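# Insert the steel peg fully into the block's hole

## Task

Push the steel peg completely into the hole in the block, without shifting the block: if the block ever ends up more than 1.5 cm from its starting spot, the attempt fails.

## Robot and tools

Robot: two arms, left_arm and right_arm, each with a two-finger parallel gripper and a wrist camera. Fixed cameras are cam_high and cam_low; wrist cameras are cam_left_wrist and cam_right_wrist, all 896x504.

Frames: the scene frame has its origin at table-top height, halfway between the two nominal arm bases, +z up, +x out over the table, and left_arm on the +y side (arm names do not match image sides). Real bases: left_arm at (+0.048, +0.232, +0.002) m, right_arm at (+0.027, -0.320, +0.001) m, each turned slightly about z. Every hand position, orientation, velocity, target and wrist-camera pose in results is given in that arm's own base frame; fixed cameras and the table use the scene frame. Offsets run along the arm's own base axes, and rotations pivot about the Hand target's position. Gripper axes: fingers point along +z, open and close along y. end_effector_position is the point between the pads, roughly 1 cm short of the fingertips. Printed poses can be wrong by a few cm, worse at long reach.

The 14-number row (used by execute_actions and move): left_arm dx, dy, dz, rx, ry, rz, opening, then the same seven for right_arm; always 14 numbers, each in [-1, 1]. dx..rz are an offset, not a pose: they are measured from that arm's Hand target as it stood when the action or move began, on the arm's base axes. 1.0 equals 0.6 m of travel or 180 degrees; rx, ry, rz form a single rotation vector. Sending the same offset again moves the arm further. A translation longer than 1.0 gets scaled down along its direction. Six zeros re-request the current Hand target. Opening is absolute: +1 fully open (0.094 m), -1 closed. A 0 opening is itself a command, so to keep a gripper as it is, resend its present command.

execute_actions(actions, cameras): actions is a list of actions; each action is a table of up to 15 rows, one per 1/30 s step; a short table repeats its final row to fill 15 steps. All rows in an action count from the action's starting Hand target. Images are returned only if actions is empty or cameras names them (["all"], [] for none, or names).

move(target, speed, blend, opening_speed, grip_force, blocking, cameras): target is one 14-number row, or a list of up to 15 rows, all offsets from the same starting Hand targets. Paths are straight lines ending together, 0.5 s minimum, capped at 10 s total. speed in m/s, 0.002 to 2.9 (default 0.25), rotation capped at twice that in rad/s; one value or one per target. blend in metres rounds corners in a list (0 means stop at each). opening_speed is the rate of opening change per second on the -1..+1 scale, at least 0.2. grip_force is per-pad force limit in newtons, 10 to 50, one value or one per arm; it persists, and lower values close slowly. blocking=false returns after about 0.5 s while the move continues. Paths ignore obstacles and the other arm; avoid routing near an arm's own base. The result adds a move: line with the outcome (done, off_target, moving, held, fault) and limits (paced means clipped, held means steps withheld).

wait(seconds 0 to 10): lets time pass holding commands. stop: brakes a running move. zoom_image(camera, region [x0, y0, x1, y1] pixels, at most 504 by 504) enlarges part of the newest image. read_manual(section "licences") returns licence text only. finished_scene(scene) ends the current scene with its integer number; call nothing else after it in that reply.

Control details: each step the commanded orientation is clipped to within 40 degrees of the measured one. Hand target in results is the last command after clipping and is the base for the next offsets. Friction and gravity can leave the gripper a few cm off target; that is not evidence of contact. If it settles short, send the remaining gap as an offset. A blocked arm keeps pushing until commanded back past the gripper.

Results: end_effector_position (m) and end_effector_quat_wxyz per arm; Joint positions (last entry is finger opening in metres); grip_measured on the command scale (reads up to ~2.5 mm wide when empty, somewhat narrower than a firmly squeezed part); grip_effort_nm at the gripper motor shaft, negative closing; joint torques (include arm weight; joints 1 to 3 wrap at ±28 N m); Joint velocities may read within noise; Tool commands; MOTOR HOT above 75 °C, fault fold at 90 °C.

Cautions: do not move the block; approach the hole slowly and press lightly, since faster or deeper-past-contact targets push harder. Never drop the peg or release it while it moves, never let anything leave the table, avoid hitting the table or fixed objects, keep grippers and wrist cameras from touching each other or the other arm, and avoid straining camera cables. Loose items may occasionally get a brief nudge. Limit long stretched-out holds to avoid motor heat.

Each tool is called after "Request:" as name(argument=value, ...) on one line, values as JSON.

## Session

Request:
execute_actions(actions=[])

Scene clock: 0.00 s.
left_arm: end_effector_position=(+0.2567, +0.0694, +0.2403) grip_measured=+1.000 grip_effort_nm=n/a end_effector_quat_wxyz=(+0.316, -0.193, +0.927, -0.049) | right_arm: end_effector_position=(+0.2994, +0.0311, +0.3084) grip_measured=+1.000 grip_effort_nm=n/a end_effector_quat_wxyz=(+0.592, +0.053, +0.776, +0.211)
Joint positions: left_arm=[0.402 1.038 1.183 -1.094 0.209 -0.077 0.094] | right_arm=[-0.137 0.713 0.758 -0.276 -0.402 0.319 0.094]
Joint velocities: within noise
Joint torques (N m): no reading
Heat: left arm: 32 °C; right arm: 36 °C.
Hand target: left_arm +0.2581, +0.0692, +0.2506; +0.334, -0.187, +0.923, -0.047 | right_arm +0.2972, +0.0321, +0.3238; +0.610, +0.041, +0.764, +0.209
Tool commands: left_gripper/opening=+1.0 right_gripper/opening=+1.0

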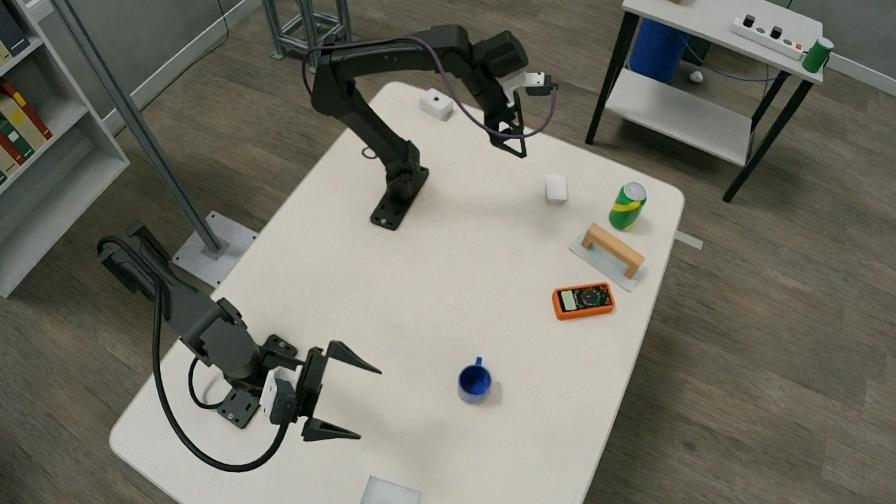

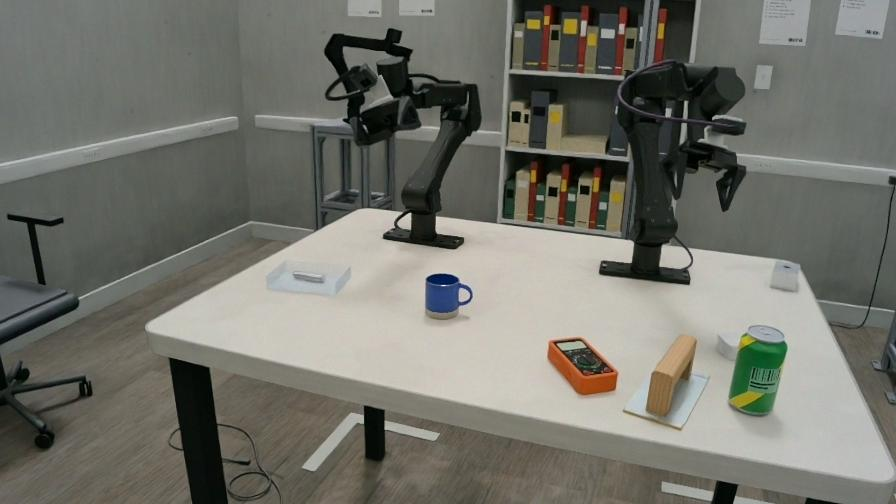

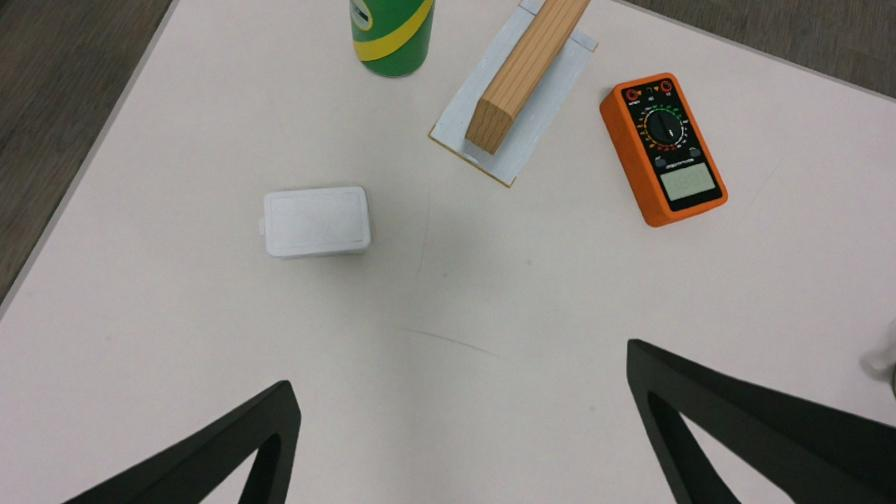

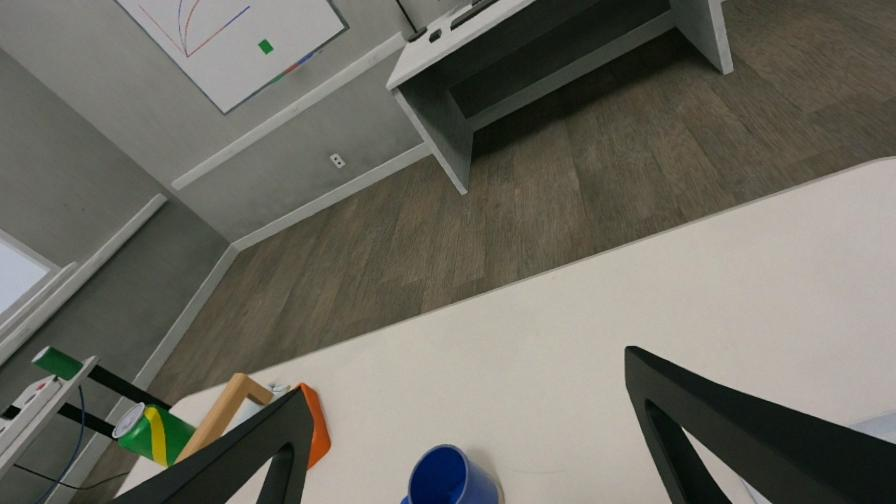

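Request:
zoom_image(camera="cam_high", region=[390, 70, 600, 230])

Request:
zoom_image(camera="cam_low", region=[700, 230, 860, 370])

Request:
zoom_image(camera="cam_low", region=[250, 240, 370, 310])

Request:
zoom_image(camera="cam_high", region=[330, 440, 450, 504])

Scaled by 2.400 from the camera's 896x504 image, which has a finer 1280x720 frame.

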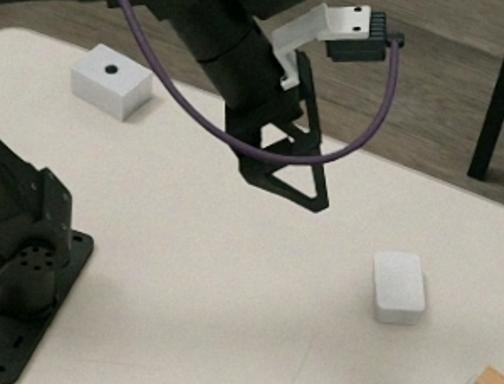

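Scaled by 3.150 from the camera's 896x504 image, which has a finer 1280x720 frame.

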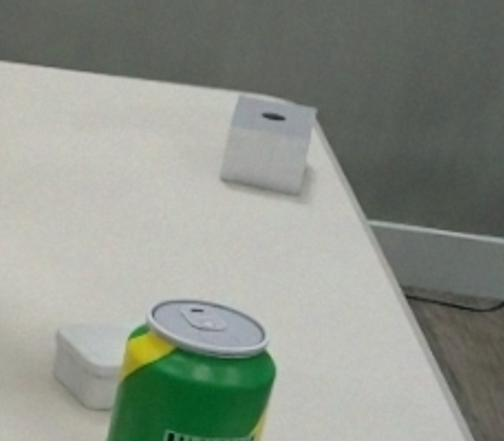

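Scaled by 4.200 from the camera's 896x504 image, which has a finer 1280x720 frame.

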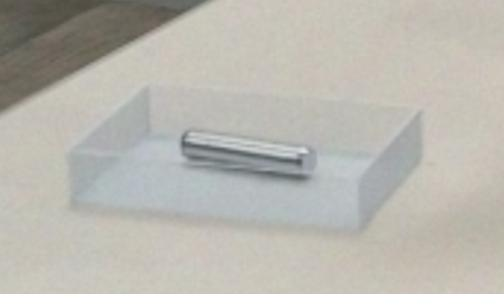

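Scaled by 4.200 from the camera's 896x504 image, which has a finer 1280x720 frame.

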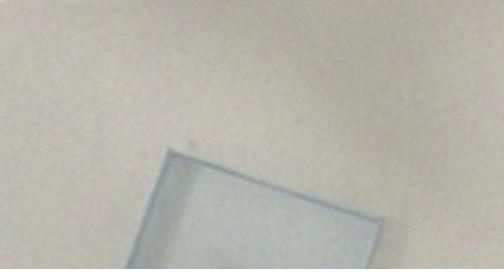

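Request:
move(target=[[-0.2035,0.2347,-0.017,-0.001,0.0434,0.22,1, 0.0621,-0.0926,-0.1031,-0.0563,0.136,-0.0357,1],[-0.4823,0.2138,-0.051,-0.002,0.0869,0.4387,1, 0.1242,-0.1852,-0.2063,-0.1127,0.272,-0.0715,1]], blend=[0.05,0], speed=0.3, cameras=["all"])

Scene clock: 182.83 s.
left_arm: end_effector_position=(-0.0307, +0.2034, +0.2216) grip_measured=+1.000 grip_effort_nm=-0.02 end_effector_quat_wxyz=(-0.171, +0.737, -0.624, -0.195) | right_arm: end_effector_position=(+0.3675, -0.0755, +0.1868) grip_measured=+1.000 grip_effort_nm=0.00 end_effector_quat_wxyz=(+0.246, +0.105, +0.963, -0.018)
Joint positions: left_arm=[1.713 0.895 1.123 -1.273 -0.003 -0.021 0.094] | right_arm=[-0.212 1.512 1.371 -0.931 -0.014 0.009 0.094]
Joint torques (N m): left_arm=[0.53 -1.46 4.85 1.38 -0.07 0.07] | right_arm=[0.25 -5.33 8.77 1.1 0.15 -0.07]
Heat: left arm: 32 °C; right arm: 40 °C.
Hand target: left_arm -0.0313, +0.1975, +0.2200; -0.168, +0.735, -0.627, -0.197 | right_arm +0.3717, -0.0790, +0.2000; +0.257, +0.101, +0.961, -0.027
Off the commanded pose: left_arm 0.006 m, 1 deg | right_arm 0.014 m, 2 deg.
move: off_target (right_arm)
camera_calibration:
cam_left_wrist: T_world_to_cam=[[0.998419, 0.0373075, -0.042037, 0.0341492], [0.0328864, -0.994307, -0.101355, 0.265099], [-0.045579, 0.0998122, -0.993962, 0.321119], [0, 0, 0, 1]] pos_world=[-0.0281771, 0.230264, 0.347484]
cam_right_wrist: T_world_to_cam=[[-0.345248, -0.933043, -0.101161, 0.0783399], [-0.932981, 0.352899, -0.0707787, 0.424908], [0.101739, 0.0699451, -0.992349, 0.272092], [0, 0, 0, 1]] pos_world=[0.395795, -0.0958867, 0.30801]

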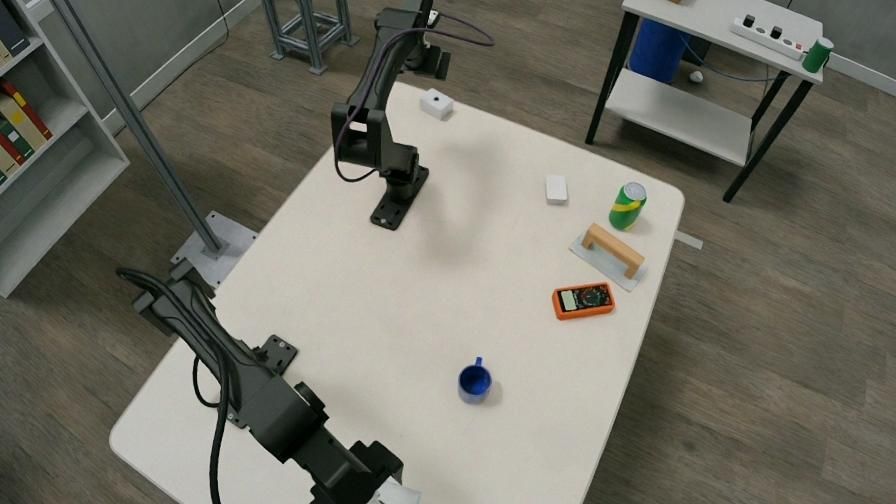

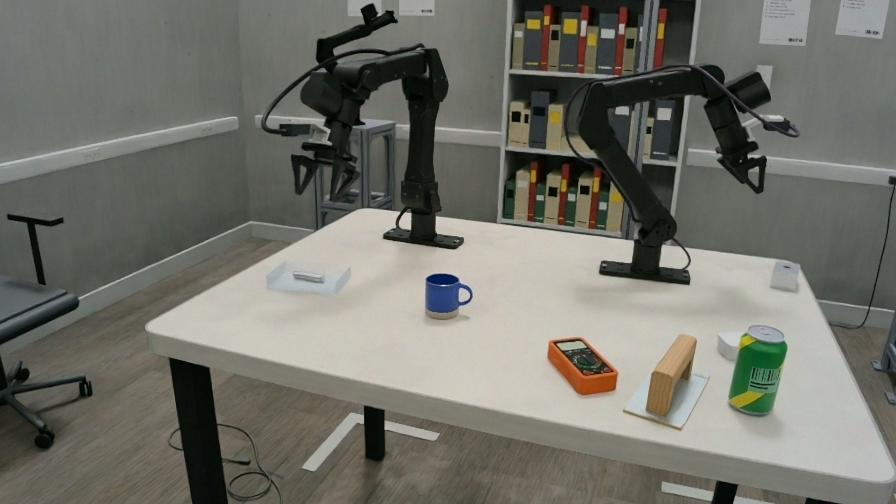

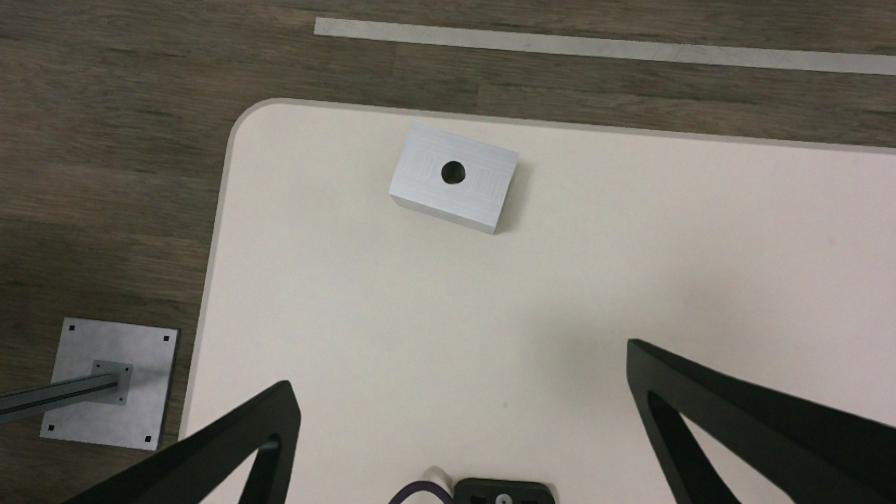

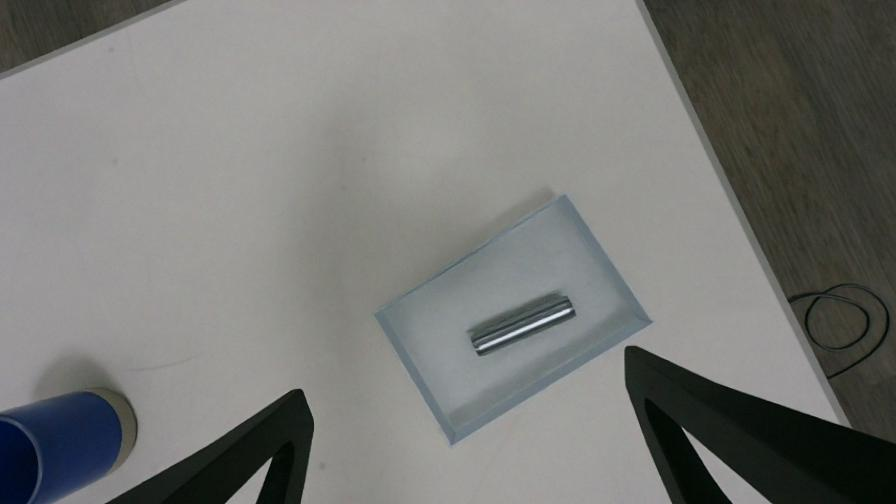

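Request:
zoom_image(camera="cam_right_wrist", region=[360, 180, 670, 460])

Request:
zoom_image(camera="cam_left_wrist", region=[370, 100, 550, 250])

Scaled by 1.626 from the camera's 896x504 image, which has a finer 1280x720 frame.

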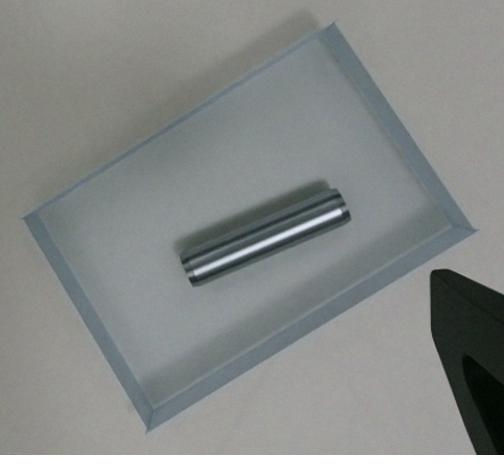

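Scaled by 2.800 from the camera's 896x504 image, which has a finer 1280x720 frame.

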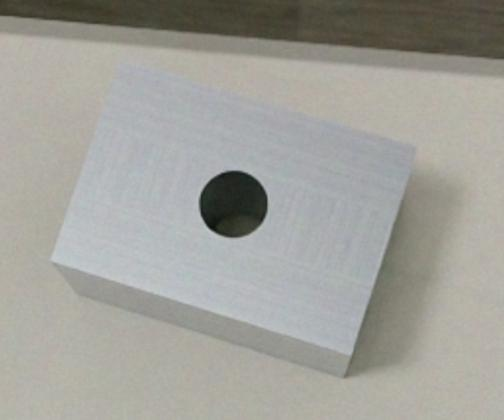

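Request:
move(target=[0,0,0,0,0,0,1,-0.0135,-0.0727,-0.1467,0.1362,0.1155,-0.4086,-0.36], speed=0.3, cameras=["cam_right_wrist"])

Scene clock: 339.50 s.
left_arm: end_effector_position=(-0.0307, +0.2034, +0.2216) grip_measured=+1.000 grip_effort_nm=-0.02 end_effector_quat_wxyz=(-0.171, +0.737, -0.624, -0.195) | right_arm: end_effector_position=(+0.3601, -0.1195, +0.1063) grip_measured=-0.358 grip_effort_nm=-0.10 end_effector_quat_wxyz=(-0.003, +0.684, +0.730, -0.001)
Joint positions: left_arm=[1.713 0.895 1.123 -1.273 -0.003 -0.021 0.094] | right_arm=[-0.324 1.997 1.748 -1.328 -0.002 1.182 0.03]
Joint torques (N m): left_arm=[0.55 -1.48 4.82 1.37 -0.03 0.07] | right_arm=[-0.49 -8.31 7.69 0.11 0.02 0.13]
Heat: left arm: 31 °C; right arm: 40 °C.
Hand target: left_arm -0.0313, +0.1975, +0.2200; -0.168, +0.735, -0.627, -0.197 | right_arm +0.3636, -0.1226, +0.1120; +0.000, +0.691, +0.723, -0.001
Off the commanded pose: left_arm 0.006 m, 1 deg | right_arm 0.007 m, 1 deg.
move: done
camera_calibration:
cam_right_wrist: T_world_to_cam=[[-0.995008, 0.0997827, -0.00150087, 0.373432], [0.090399, 0.907603, 0.409981, 0.0744857], [0.0422712, 0.407799, -0.912093, 0.249295], [0, 0, 0, 1]] pos_world=[0.354297, -0.206528, 0.197403]
Images, in order (width x height): cam_right_wrist 896x504.

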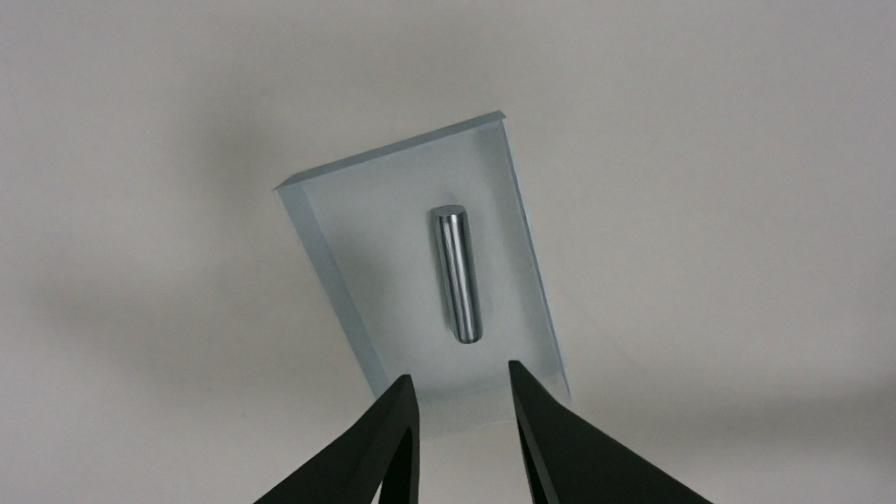

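Request:
move(target=[0,0,0,0,0,0,1,0.0015,-0.0117,-0.1383,0,0,0,-0.36], speed=0.2, cameras=["cam_right_wrist"])

Scene clock: 357.17 s.
left_arm: end_effector_position=(-0.0307, +0.2034, +0.2216) grip_measured=+1.000 grip_effort_nm=-0.02 end_effector_quat_wxyz=(-0.171, +0.737, -0.624, -0.195) | right_arm: end_effector_position=(+0.3613, -0.1236, +0.0286) grip_measured=-0.358 grip_effort_nm=-0.10 end_effector_quat_wxyz=(-0.009, +0.686, +0.727, -0.003)
Joint positions: left_arm=[1.713 0.895 1.123 -1.273 -0.003 -0.021 0.094] | right_arm=[-0.333 2.064 1.535 -1.06 -0.002 1.179 0.03]
Joint torques (N m): left_arm=[0.54 -1.46 4.85 1.37 -0.04 0.07] | right_arm=[-0.47 -9.44 4.9 0.5 0.03 -0.01]
Heat: left arm: 30 °C; right arm: 41 °C.
Hand target: left_arm -0.0313, +0.1975, +0.2200; -0.168, +0.735, -0.627, -0.197 | right_arm +0.3645, -0.1296, +0.0290; +0.000, +0.691, +0.723, -0.001
Off the commanded pose: left_arm 0.006 m, 1 deg | right_arm 0.007 m, 1 deg.
move: done
camera_calibration:
cam_right_wrist: T_world_to_cam=[[-0.994329, 0.105839, 0.0103898, 0.375045], [0.10068, 0.905373, 0.412509, 0.105944], [0.0342528, 0.411216, -0.910894, 0.183355], [0, 0, 0, 1]] pos_world=[0.355971, -0.211011, 0.119417]
Images, in order (width x height): cam_right_wrist 896x504.

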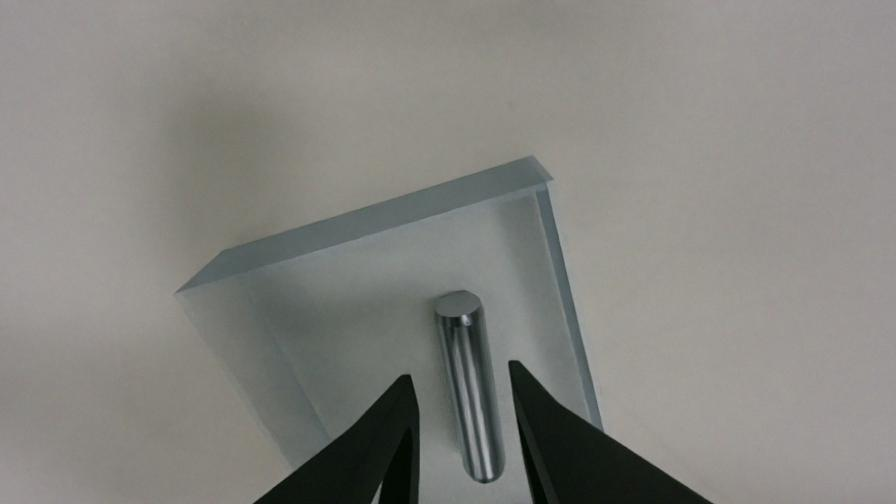

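Request:
move(target=[[0,0,0,0,0,0,1,-0.0033,-0.01,-0.0243,0,0,0,-0.36],[0,0,0,0,0,0,1,-0.0033,-0.01,-0.0243,0,0,0,-0.9]], speed=0.1, opening_speed=0.8, cameras=["cam_right_wrist"])

Scene clock: 372.17 s.
left_arm: end_effector_position=(-0.0307, +0.2034, +0.2216) grip_measured=+1.000 grip_effort_nm=-0.02 end_effector_quat_wxyz=(-0.171, +0.737, -0.624, -0.195) | right_arm: end_effector_position=(+0.3615, -0.1306, +0.0188) grip_measured=-0.898 grip_effort_nm=-0.10 end_effector_quat_wxyz=(-0.003, +0.687, +0.727, +0.000)
Joint positions: left_arm=[1.713 0.895 1.123 -1.273 -0.003 -0.021 0.094] | right_arm=[-0.35 2.072 1.506 -1.009 -0.002 1.164 0.005]
Joint torques (N m): left_arm=[0.57 -1.48 4.79 1.37 -0.05 0.07] | right_arm=[-0.51 -8.72 4.48 0.53 0.04 0]
Heat: left arm: 30 °C; right arm: 40 °C.
Hand target: left_arm -0.0313, +0.1975, +0.2200; -0.168, +0.735, -0.627, -0.197 | right_arm +0.3625, -0.1356, +0.0144; +0.000, +0.691, +0.723, -0.001
Off the commanded pose: left_arm 0.006 m, 1 deg | right_arm 0.007 m, 1 deg.
move: done
camera_calibration:
cam_right_wrist: T_world_to_cam=[[-0.994214, 0.107375, -0.00305542, 0.37645], [0.0967059, 0.907086, 0.409687, 0.117975], [0.0467616, 0.407021, -0.912221, 0.172199], [0, 0, 0, 1]] pos_world=[0.354811, -0.217523, 0.109901]
Images, in order (width x height): cam_right_wrist 896x504.

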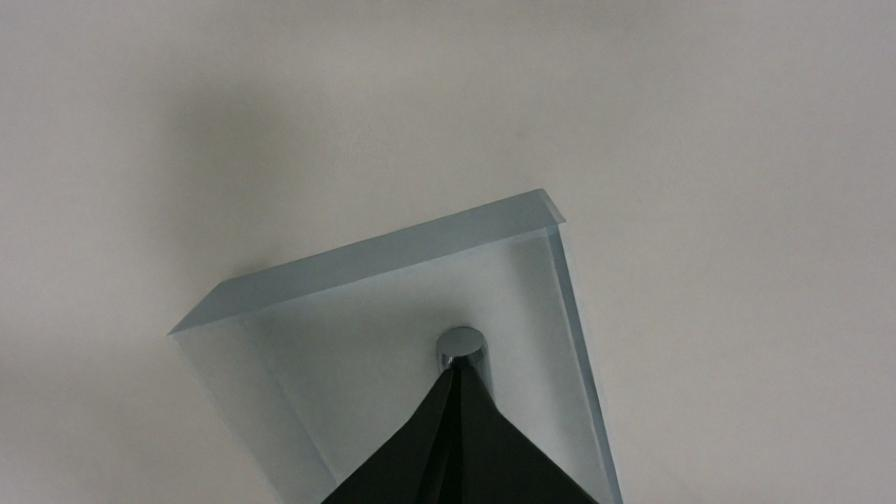

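Request:
move(target=[[0,0,0,0,0,0,1,0,0,0,0,0,0,-0.36],[0,0,0,0,0,0,1,-0.0033,0,-0.0107,0,0,0,-0.36],[0,0,0,0,0,0,1,-0.0033,0,-0.0107,0,0,0,-0.9]], speed=0.06, opening_speed=0.8, cameras=["cam_right_wrist"])

Scene clock: 391.37 s.
left_arm: end_effector_position=(-0.0307, +0.2034, +0.2216) grip_measured=+1.000 grip_effort_nm=-0.02 end_effector_quat_wxyz=(-0.171, +0.737, -0.624, -0.195) | right_arm: end_effector_position=(+0.3637, -0.1305, +0.0175) grip_measured=-0.897 grip_effort_nm=-0.16 end_effector_quat_wxyz=(+0.005, +0.686, +0.727, +0.006)
Joint positions: left_arm=[1.713 0.895 1.123 -1.273 -0.003 -0.021 0.094] | right_arm=[-0.35 2.064 1.489 -0.982 -0.006 1.162 0.005]
Joint torques (N m): left_arm=[0.59 -1.52 4.83 1.37 -0.06 0.08] | right_arm=[-0.59 -8.01 3.96 0.54 0.06 -0.01]
Heat: left arm: 30 °C; right arm: 39 °C.
Hand target: left_arm -0.0313, +0.1975, +0.2200; -0.168, +0.735, -0.627, -0.197 | right_arm +0.3605, -0.1356, +0.0080; +0.000, +0.691, +0.723, -0.001
Off the commanded pose: left_arm 0.006 m, 1 deg | right_arm 0.011 m, 1 deg.
move: off_target (right_arm)
camera_calibration:
cam_right_wrist: T_world_to_cam=[[-0.994135, 0.105879, -0.022031, 0.378774], [0.0876314, 0.908035, 0.409625, 0.121583], [0.0633756, 0.405292, -0.911988, 0.164632], [0, 0, 0, 1]] pos_world=[0.355464, -0.21723, 0.108684]
Images, in order (width x height): cam_right_wrist 896x504.

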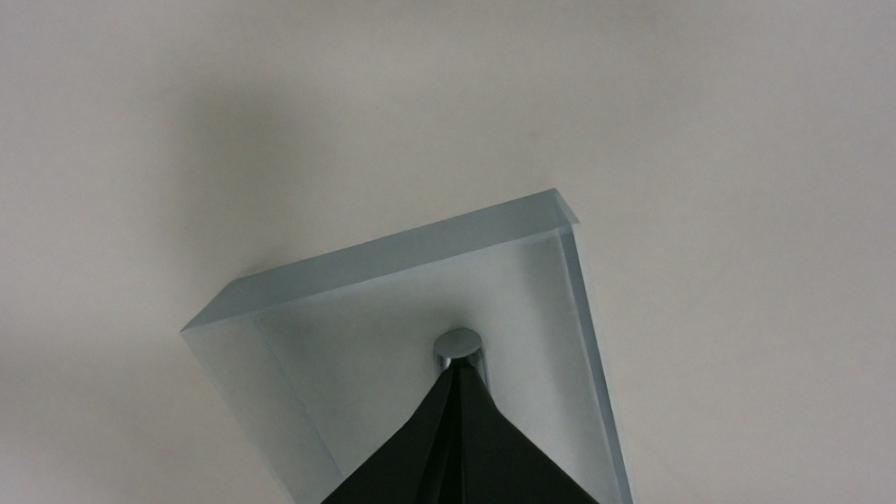

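Request:
move(target=[0,0,0,0,0,0,1,0,0,0,0,0,0,-0.36], speed=0.06, opening_speed=0.8, cameras=["cam_right_wrist","cam_low"])

Request:
zoom_image(camera="cam_right_wrist", region=[300, 230, 650, 504])

Request:
zoom_image(camera="cam_low", region=[220, 200, 400, 320])

Scene clock: 397.00 s.
left_arm: end_effector_position=(-0.0307, +0.2034, +0.2216) grip_measured=+1.000 grip_effort_nm=-0.02 end_effector_quat_wxyz=(-0.171, +0.737, -0.624, -0.195) | right_arm: end_effector_position=(+0.3624, -0.1294, +0.0124) grip_measured=-0.362 grip_effort_nm=0.08 end_effector_quat_wxyz=(+0.000, +0.686, +0.727, +0.005)
Joint positions: left_arm=[1.713 0.895 1.123 -1.273 -0.003 -0.021 0.094] | right_arm=[-0.35 2.073 1.481 -0.974 -0.01 1.162 0.03]
Joint torques (N m): left_arm=[0.61 -1.52 4.86 1.37 -0.05 0.08] | right_arm=[-0.64 -8.73 4.48 0.43 0.09 0]
Heat: left arm: 30 °C; right arm: 38 °C.
Hand target: left_arm -0.0313, +0.1975, +0.2200; -0.168, +0.735, -0.627, -0.197 | right_arm +0.3605, -0.1356, +0.0080; +0.000, +0.691, +0.723, -0.001
Off the commanded pose: left_arm 0.006 m, 1 deg | right_arm 0.008 m, 1 deg.
move: done
camera_calibration:
cam_right_wrist: T_world_to_cam=[[-0.994274, 0.105955, -0.0138689, 0.377202], [0.0907193, 0.905551, 0.414424, 0.121327], [0.0564692, 0.410793, -0.909978, 0.162803], [0, 0, 0, 1]] pos_world=[0.354842, -0.216712, 0.103097]
Images, in order (width x height): cam_low 896x504, cam_right_wrist 896x504.

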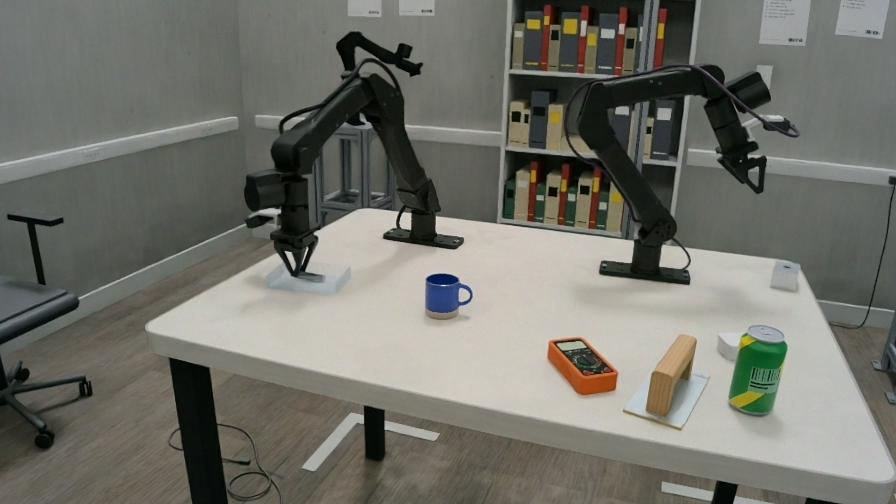

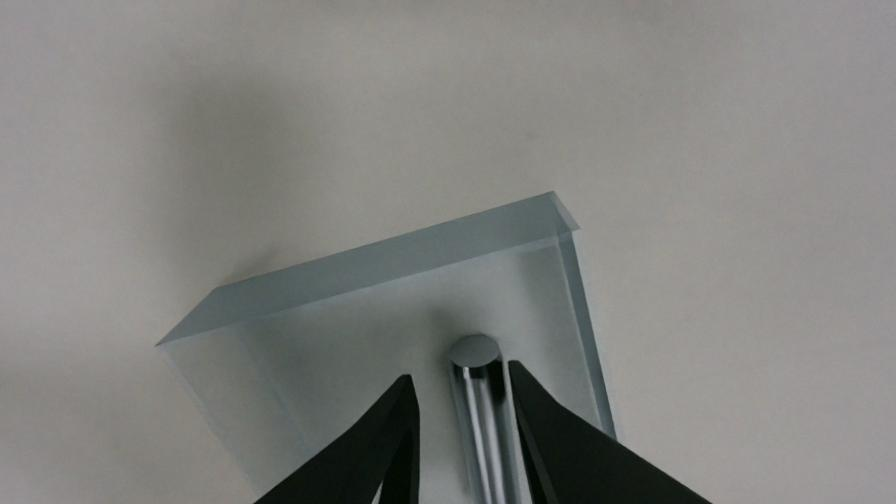

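Scaled by 1.440 from the camera's 896x504 image, which has a finer 1280x720 frame.

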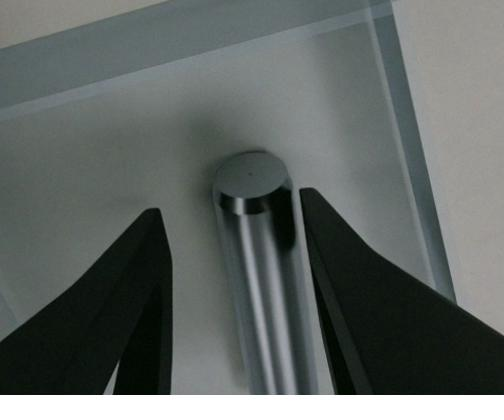

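Scaled by 2.800 from the camera's 896x504 image, which has a finer 1280x720 frame.

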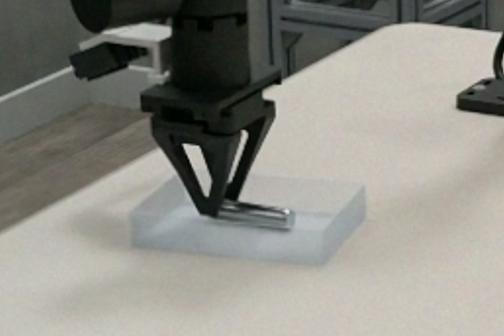

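Request:
move(target=[[0,0,0,0,0,0,1,-0.0075,0,0.0283,0,0,0,-0.36],[0,0,0,0,0,0,1,-0.0075,0,-0.0083,0,0,0,-0.36]], speed=0.08, cameras=["cam_right_wrist"])

Request:
zoom_image(camera="cam_right_wrist", region=[300, 230, 650, 504])

Scene clock: 417.67 s.
left_arm: end_effector_position=(-0.0307, +0.2034, +0.2216) grip_measured=+1.000 grip_effort_nm=-0.02 end_effector_quat_wxyz=(-0.171, +0.737, -0.624, -0.195) | right_arm: end_effector_position=(+0.3551, -0.1286, +0.0048) grip_measured=-0.362 grip_effort_nm=0.08 end_effector_quat_wxyz=(-0.008, +0.686, +0.727, +0.002)
Joint positions: left_arm=[1.713 0.895 1.123 -1.273 -0.003 -0.021 0.094] | right_arm=[-0.355 2.073 1.449 -0.959 -0.01 1.158 0.03]
Joint torques (N m): left_arm=[0.49 -1.5 4.79 1.39 -0.05 0.07] | right_arm=[-0.61 -9.16 4.45 0.51 0.08 -0.01]
Heat: left arm: 30 °C; right arm: 38 °C.
Hand target: left_arm -0.0313, +0.1975, +0.2200; -0.168, +0.735, -0.627, -0.197 | right_arm +0.3560, -0.1356, +0.0030; +0.000, +0.691, +0.723, -0.001
Off the commanded pose: left_arm 0.006 m, 1 deg | right_arm 0.007 m, 1 deg.
move: done
camera_calibration:
cam_right_wrist: T_world_to_cam=[[-0.994362, 0.106012, 0.00241317, 0.36964], [0.0972976, 0.903106, 0.41825, 0.121698], [0.04216, 0.416127, -0.908329, 0.161736], [0, 0, 0, 1]] pos_world=[0.348896, -0.216395, 0.0951174]
Images, in order (width x height): cam_right_wrist 896x504.

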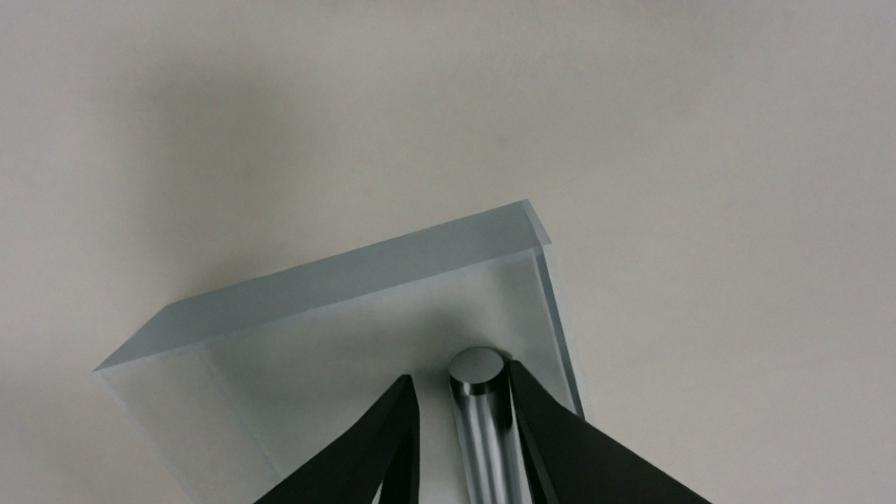

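Scaled by 1.440 from the camera's 896x504 image, which has a finer 1280x720 frame.

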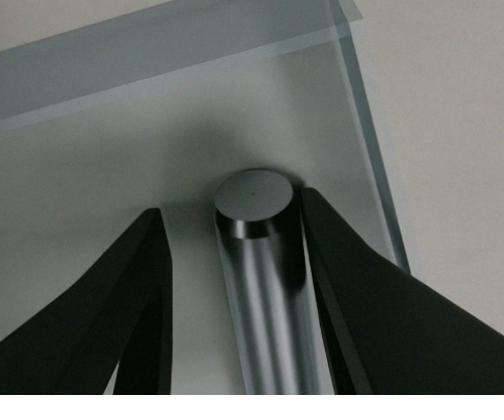

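Request:
move(target=[0,0,0,0,0,0,1,0,0,0,0,0,0,-0.9], speed=0.06, opening_speed=0.5, cameras=["cam_right_wrist"])

Request:
zoom_image(camera="cam_right_wrist", region=[300, 230, 650, 504])

Scene clock: 425.53 s.
left_arm: end_effector_position=(-0.0307, +0.2034, +0.2216) grip_measured=+1.000 grip_effort_nm=-0.02 end_effector_quat_wxyz=(-0.171, +0.737, -0.624, -0.195) | right_arm: end_effector_position=(+0.3554, -0.1287, +0.0048) grip_measured=-0.649 grip_effort_nm=-1.04 end_effector_quat_wxyz=(-0.007, +0.686, +0.727, +0.002)
Joint positions: left_arm=[1.713 0.895 1.123 -1.273 -0.003 -0.021 0.094] | right_arm=[-0.355 2.073 1.449 -0.957 -0.01 1.158 0.016]
Joint torques (N m): left_arm=[0.51 -1.48 4.92 1.38 -0.07 0.06] | right_arm=[-0.53 -9.21 4.34 0.51 0.07 0]
Heat: left arm: 30 °C; right arm: 38 °C.
Hand target: left_arm -0.0313, +0.1975, +0.2200; -0.168, +0.735, -0.627, -0.197 | right_arm +0.3560, -0.1356, +0.0030; +0.000, +0.691, +0.723, -0.001
Off the commanded pose: left_arm 0.006 m, 1 deg | right_arm 0.007 m, 1 deg.
move: done
camera_calibration:
cam_right_wrist: T_world_to_cam=[[-0.994365, 0.106007, 0.000927942, 0.370095], [0.0966934, 0.903343, 0.417879, 0.122059], [0.0434599, 0.415614, -0.908502, 0.161216], [0, 0, 0, 1]] pos_world=[0.3492, -0.216497, 0.0951155]
Images, in order (width x height): cam_right_wrist 896x504.

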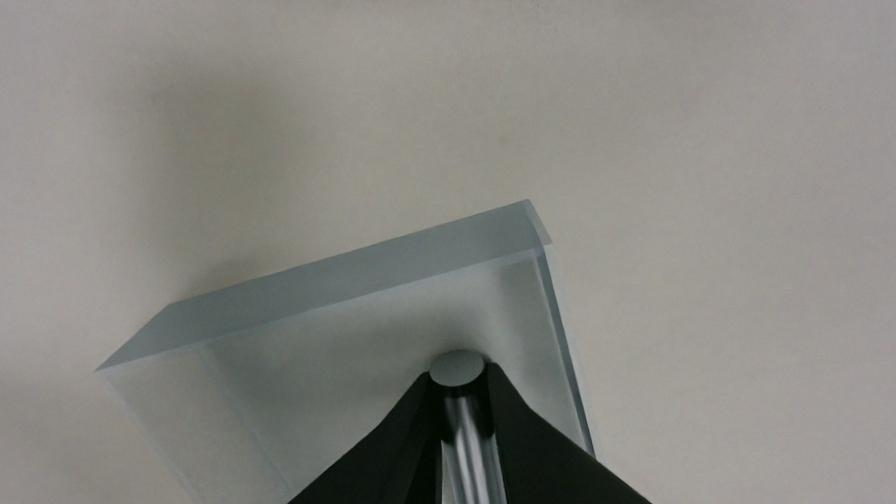

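Scaled by 1.440 from the camera's 896x504 image, which has a finer 1280x720 frame.

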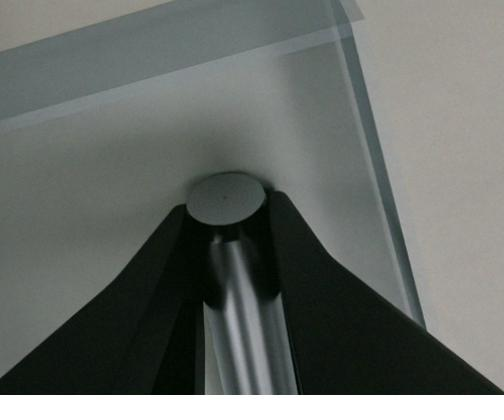

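Request:
move(target=[0,0,0,0,0,0,1,0,0,0.2,0,0,0,-0.9], speed=0.15, cameras=["cam_right_wrist", "cam_low"])

Request:
zoom_image(camera="cam_right_wrist", region=[300, 230, 650, 504])

Request:
zoom_image(camera="cam_low", region=[220, 160, 400, 320])

Scene clock: 434.57 s.
left_arm: end_effector_position=(-0.0307, +0.2034, +0.2216) grip_measured=+1.000 grip_effort_nm=-0.02 end_effector_quat_wxyz=(-0.171, +0.737, -0.624, -0.195) | right_arm: end_effector_position=(+0.3540, -0.1282, +0.0974) grip_measured=-0.649 grip_effort_nm=-1.03 end_effector_quat_wxyz=(-0.030, +0.686, +0.727, -0.007)
Joint positions: left_arm=[1.713 0.895 1.123 -1.273 -0.003 -0.021 0.094] | right_arm=[-0.355 2.041 1.776 -1.365 -0.01 1.158 0.016]
Joint torques (N m): left_arm=[0.55 -1.61 4.85 1.38 -0.06 0.07] | right_arm=[-0.58 -13.29 7.62 -0.03 0.1 0.01]
Heat: left arm: 30 °C; right arm: 38 °C.
Hand target: left_arm -0.0313, +0.1975, +0.2200; -0.168, +0.735, -0.627, -0.197 | right_arm +0.3560, -0.1356, +0.1230; +0.000, +0.691, +0.723, -0.001
Off the commanded pose: left_arm 0.006 m, 1 deg | right_arm 0.027 m, 4 deg.
move: off_target (right_arm)
camera_calibration:
cam_right_wrist: T_world_to_cam=[[-0.993234, 0.105517, 0.0485044, 0.363398], [0.116119, 0.896153, 0.428283, 0.0742328], [0.00172388, 0.431017, -0.902342, 0.261427], [0, 0, 0, 1]] pos_world=[0.351869, -0.217548, 0.186478]
Images, in order (width x height): cam_low 896x504, cam_right_wrist 896x504.

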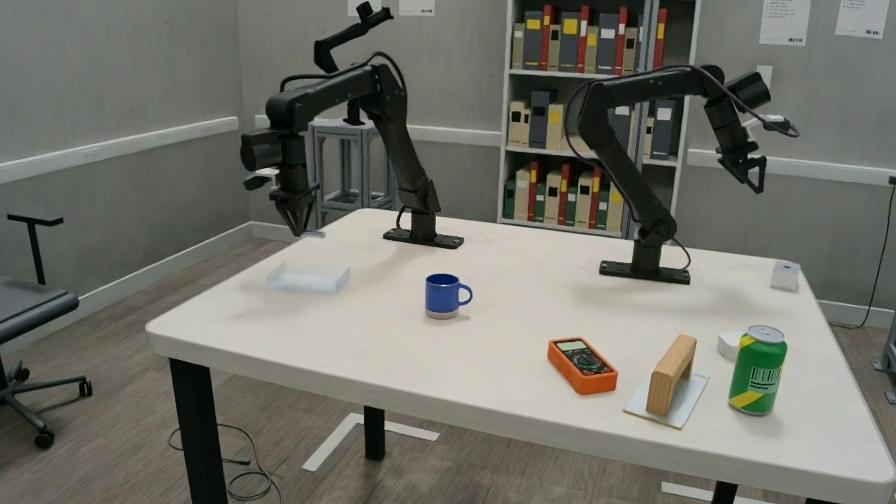

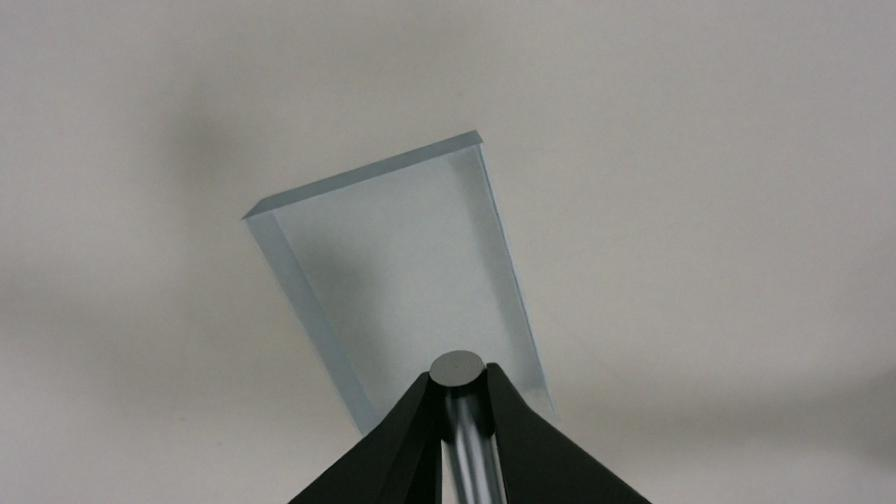

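Scaled by 1.440 from the camera's 896x504 image, which has a finer 1280x720 frame.

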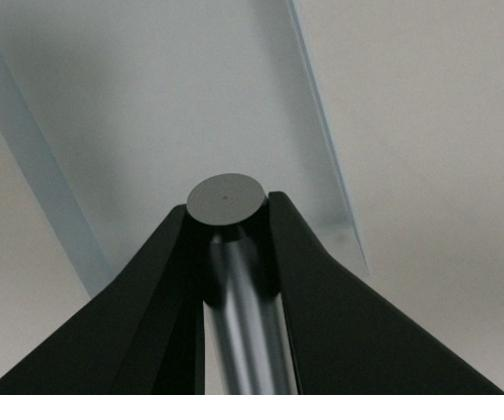

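Scaled by 2.800 from the camera's 896x504 image, which has a finer 1280x720 frame.

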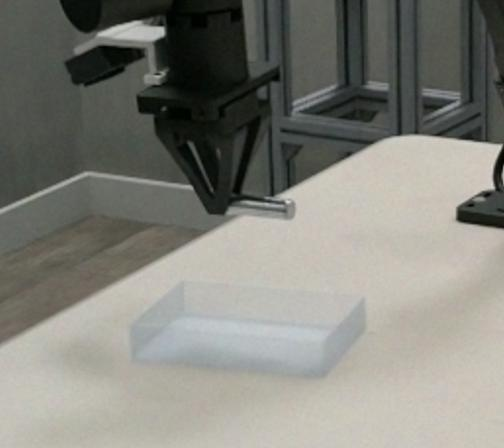

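Request:
move(target=[[0.2788,0.0208,0.017,0.0235,-0.087,-0.2164,0.5,-0.0286,0.1351,0.02,0.0204,0.0052,0.0332,-0.9],[0.4855,-0.2125,0.033,0.047,-0.174,-0.4329,0.5,-0.0571,0.2702,0.03,0.0408,0.0104,0.0665,-0.9],[0.4855,-0.5792,0,0.0705,-0.261,-0.6493,-0.15,-0.0857,0.4054,0.04,0.0612,0.0156,0.0997,-0.9],[0.3815,-0.7662,-0.08,0.094,-0.348,-0.8658,-0.15,-0.1142,0.5405,0.045,0.0816,0.0208,0.1329,-0.9]], blend=[0.05,0.05,0.05,0], speed=0.4, cameras=["all"])

Scene clock: 484.00 s.
left_arm: end_effector_position=(+0.2003, -0.2597, +0.1676) grip_measured=-0.148 grip_effort_nm=-0.11 end_effector_quat_wxyz=(+0.491, +0.443, +0.671, -0.336) | right_arm: end_effector_position=(+0.2822, +0.1839, +0.1388) grip_measured=-0.649 grip_effort_nm=-1.04 end_effector_quat_wxyz=(-0.113, +0.515, +0.848, +0.052)
Joint positions: left_arm=[-0.643 0.948 0.345 0.261 0.514 0.157 0.04] | right_arm=[0.443 1.845 1.648 -1.413 -0.247 1.529 0.016]
Joint torques (N m): left_arm=[-0.13 -1.33 5.39 2.57 0.29 0.07] | right_arm=[0.16 -7.9 7.82 0.16 -0.22 0.15]
Heat: left arm: 30 °C; right arm: 40 °C.
Hand target: left_arm +0.1976, -0.2622, +0.1720; +0.502, +0.449, +0.654, -0.344 | right_arm +0.2875, +0.1887, +0.1500; -0.111, +0.520, +0.844, +0.069
Off the commanded pose: left_arm 0.006 m, 2 deg | right_arm 0.013 m, 2 deg.
move: off_target (right_arm); blend cut to 0 m at target 3
camera_calibration:
cam_left_wrist: T_world_to_cam=[[-0.938977, -0.327195, -0.106139, 0.122784], [-0.141632, 0.648946, -0.747536, 0.361661], [0.313468, -0.686886, -0.655687, -0.00876338], [0, 0, 0, 1]] pos_world=[0.169261, -0.200544, 0.277641]
cam_right_wrist: T_world_to_cam=[[-0.946834, -0.315868, 0.061094, 0.319797], [-0.214495, 0.76131, 0.611882, -0.122188], [-0.239786, 0.566246, -0.788586, 0.191861], [0, 0, 0, 1]] pos_world=[0.322592, 0.0853966, 0.206526]

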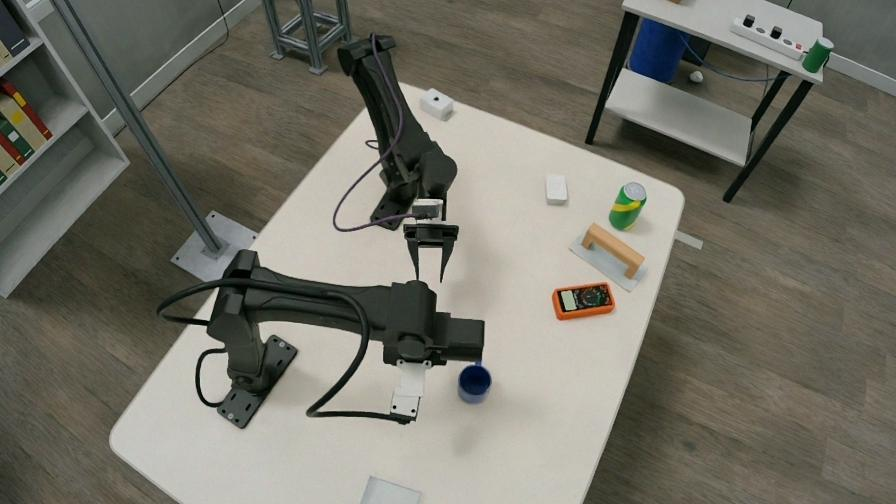

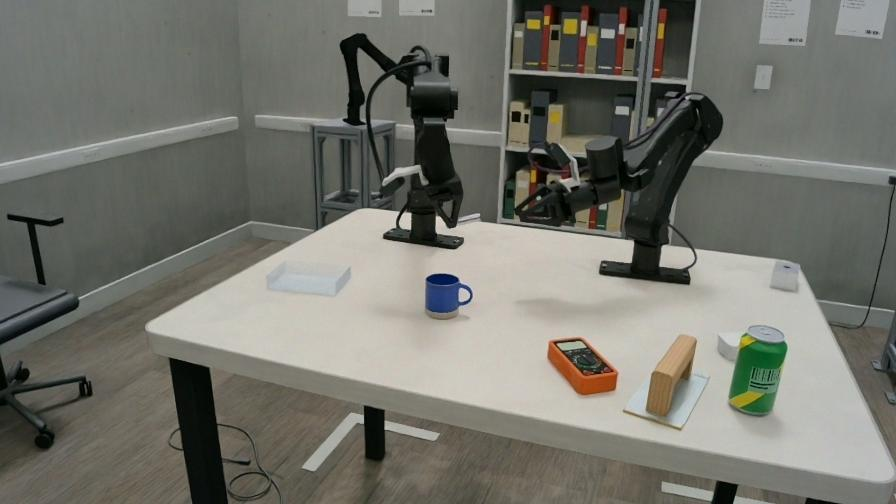

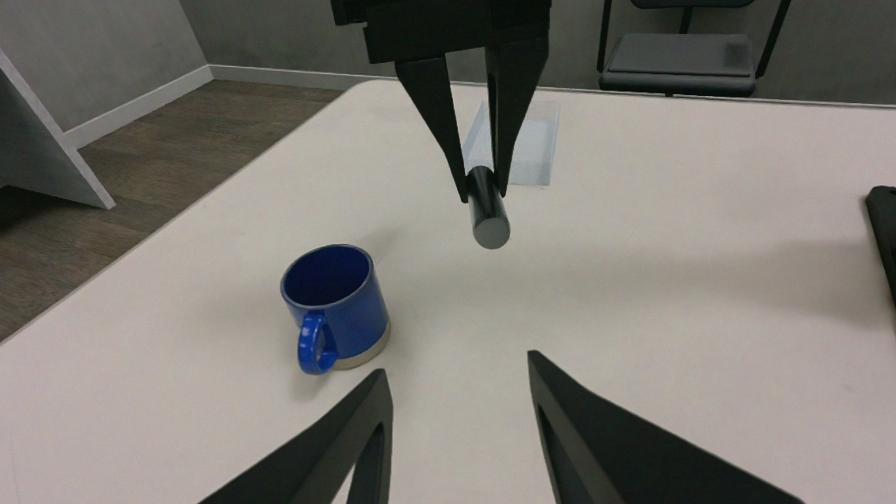

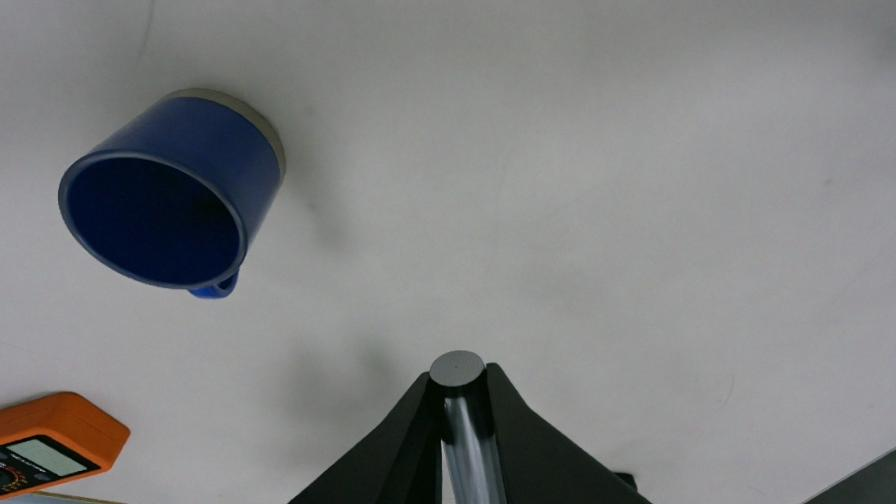

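Request:
zoom_image(camera="cam_left_wrist", region=[380, 100, 600, 280])

Request:
zoom_image(camera="cam_high", region=[370, 170, 510, 340])

Request:
zoom_image(camera="cam_low", region=[390, 130, 640, 270])

Scaled by 2.291 from the camera's 896x504 image, which has a finer 1280x720 frame.

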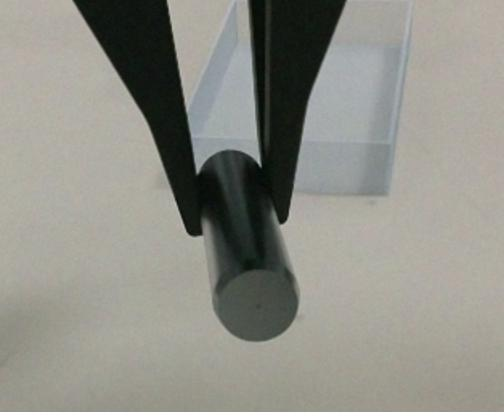

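Scaled by 2.965 from the camera's 896x504 image, which has a finer 1280x720 frame.

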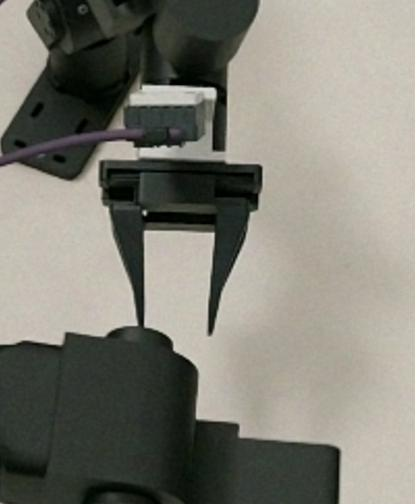

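Scaled by 2.016 from the camera's 896x504 image, which has a finer 1280x720 frame.

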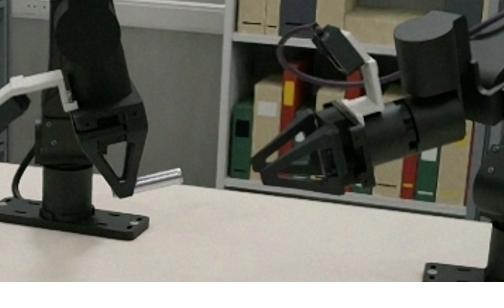

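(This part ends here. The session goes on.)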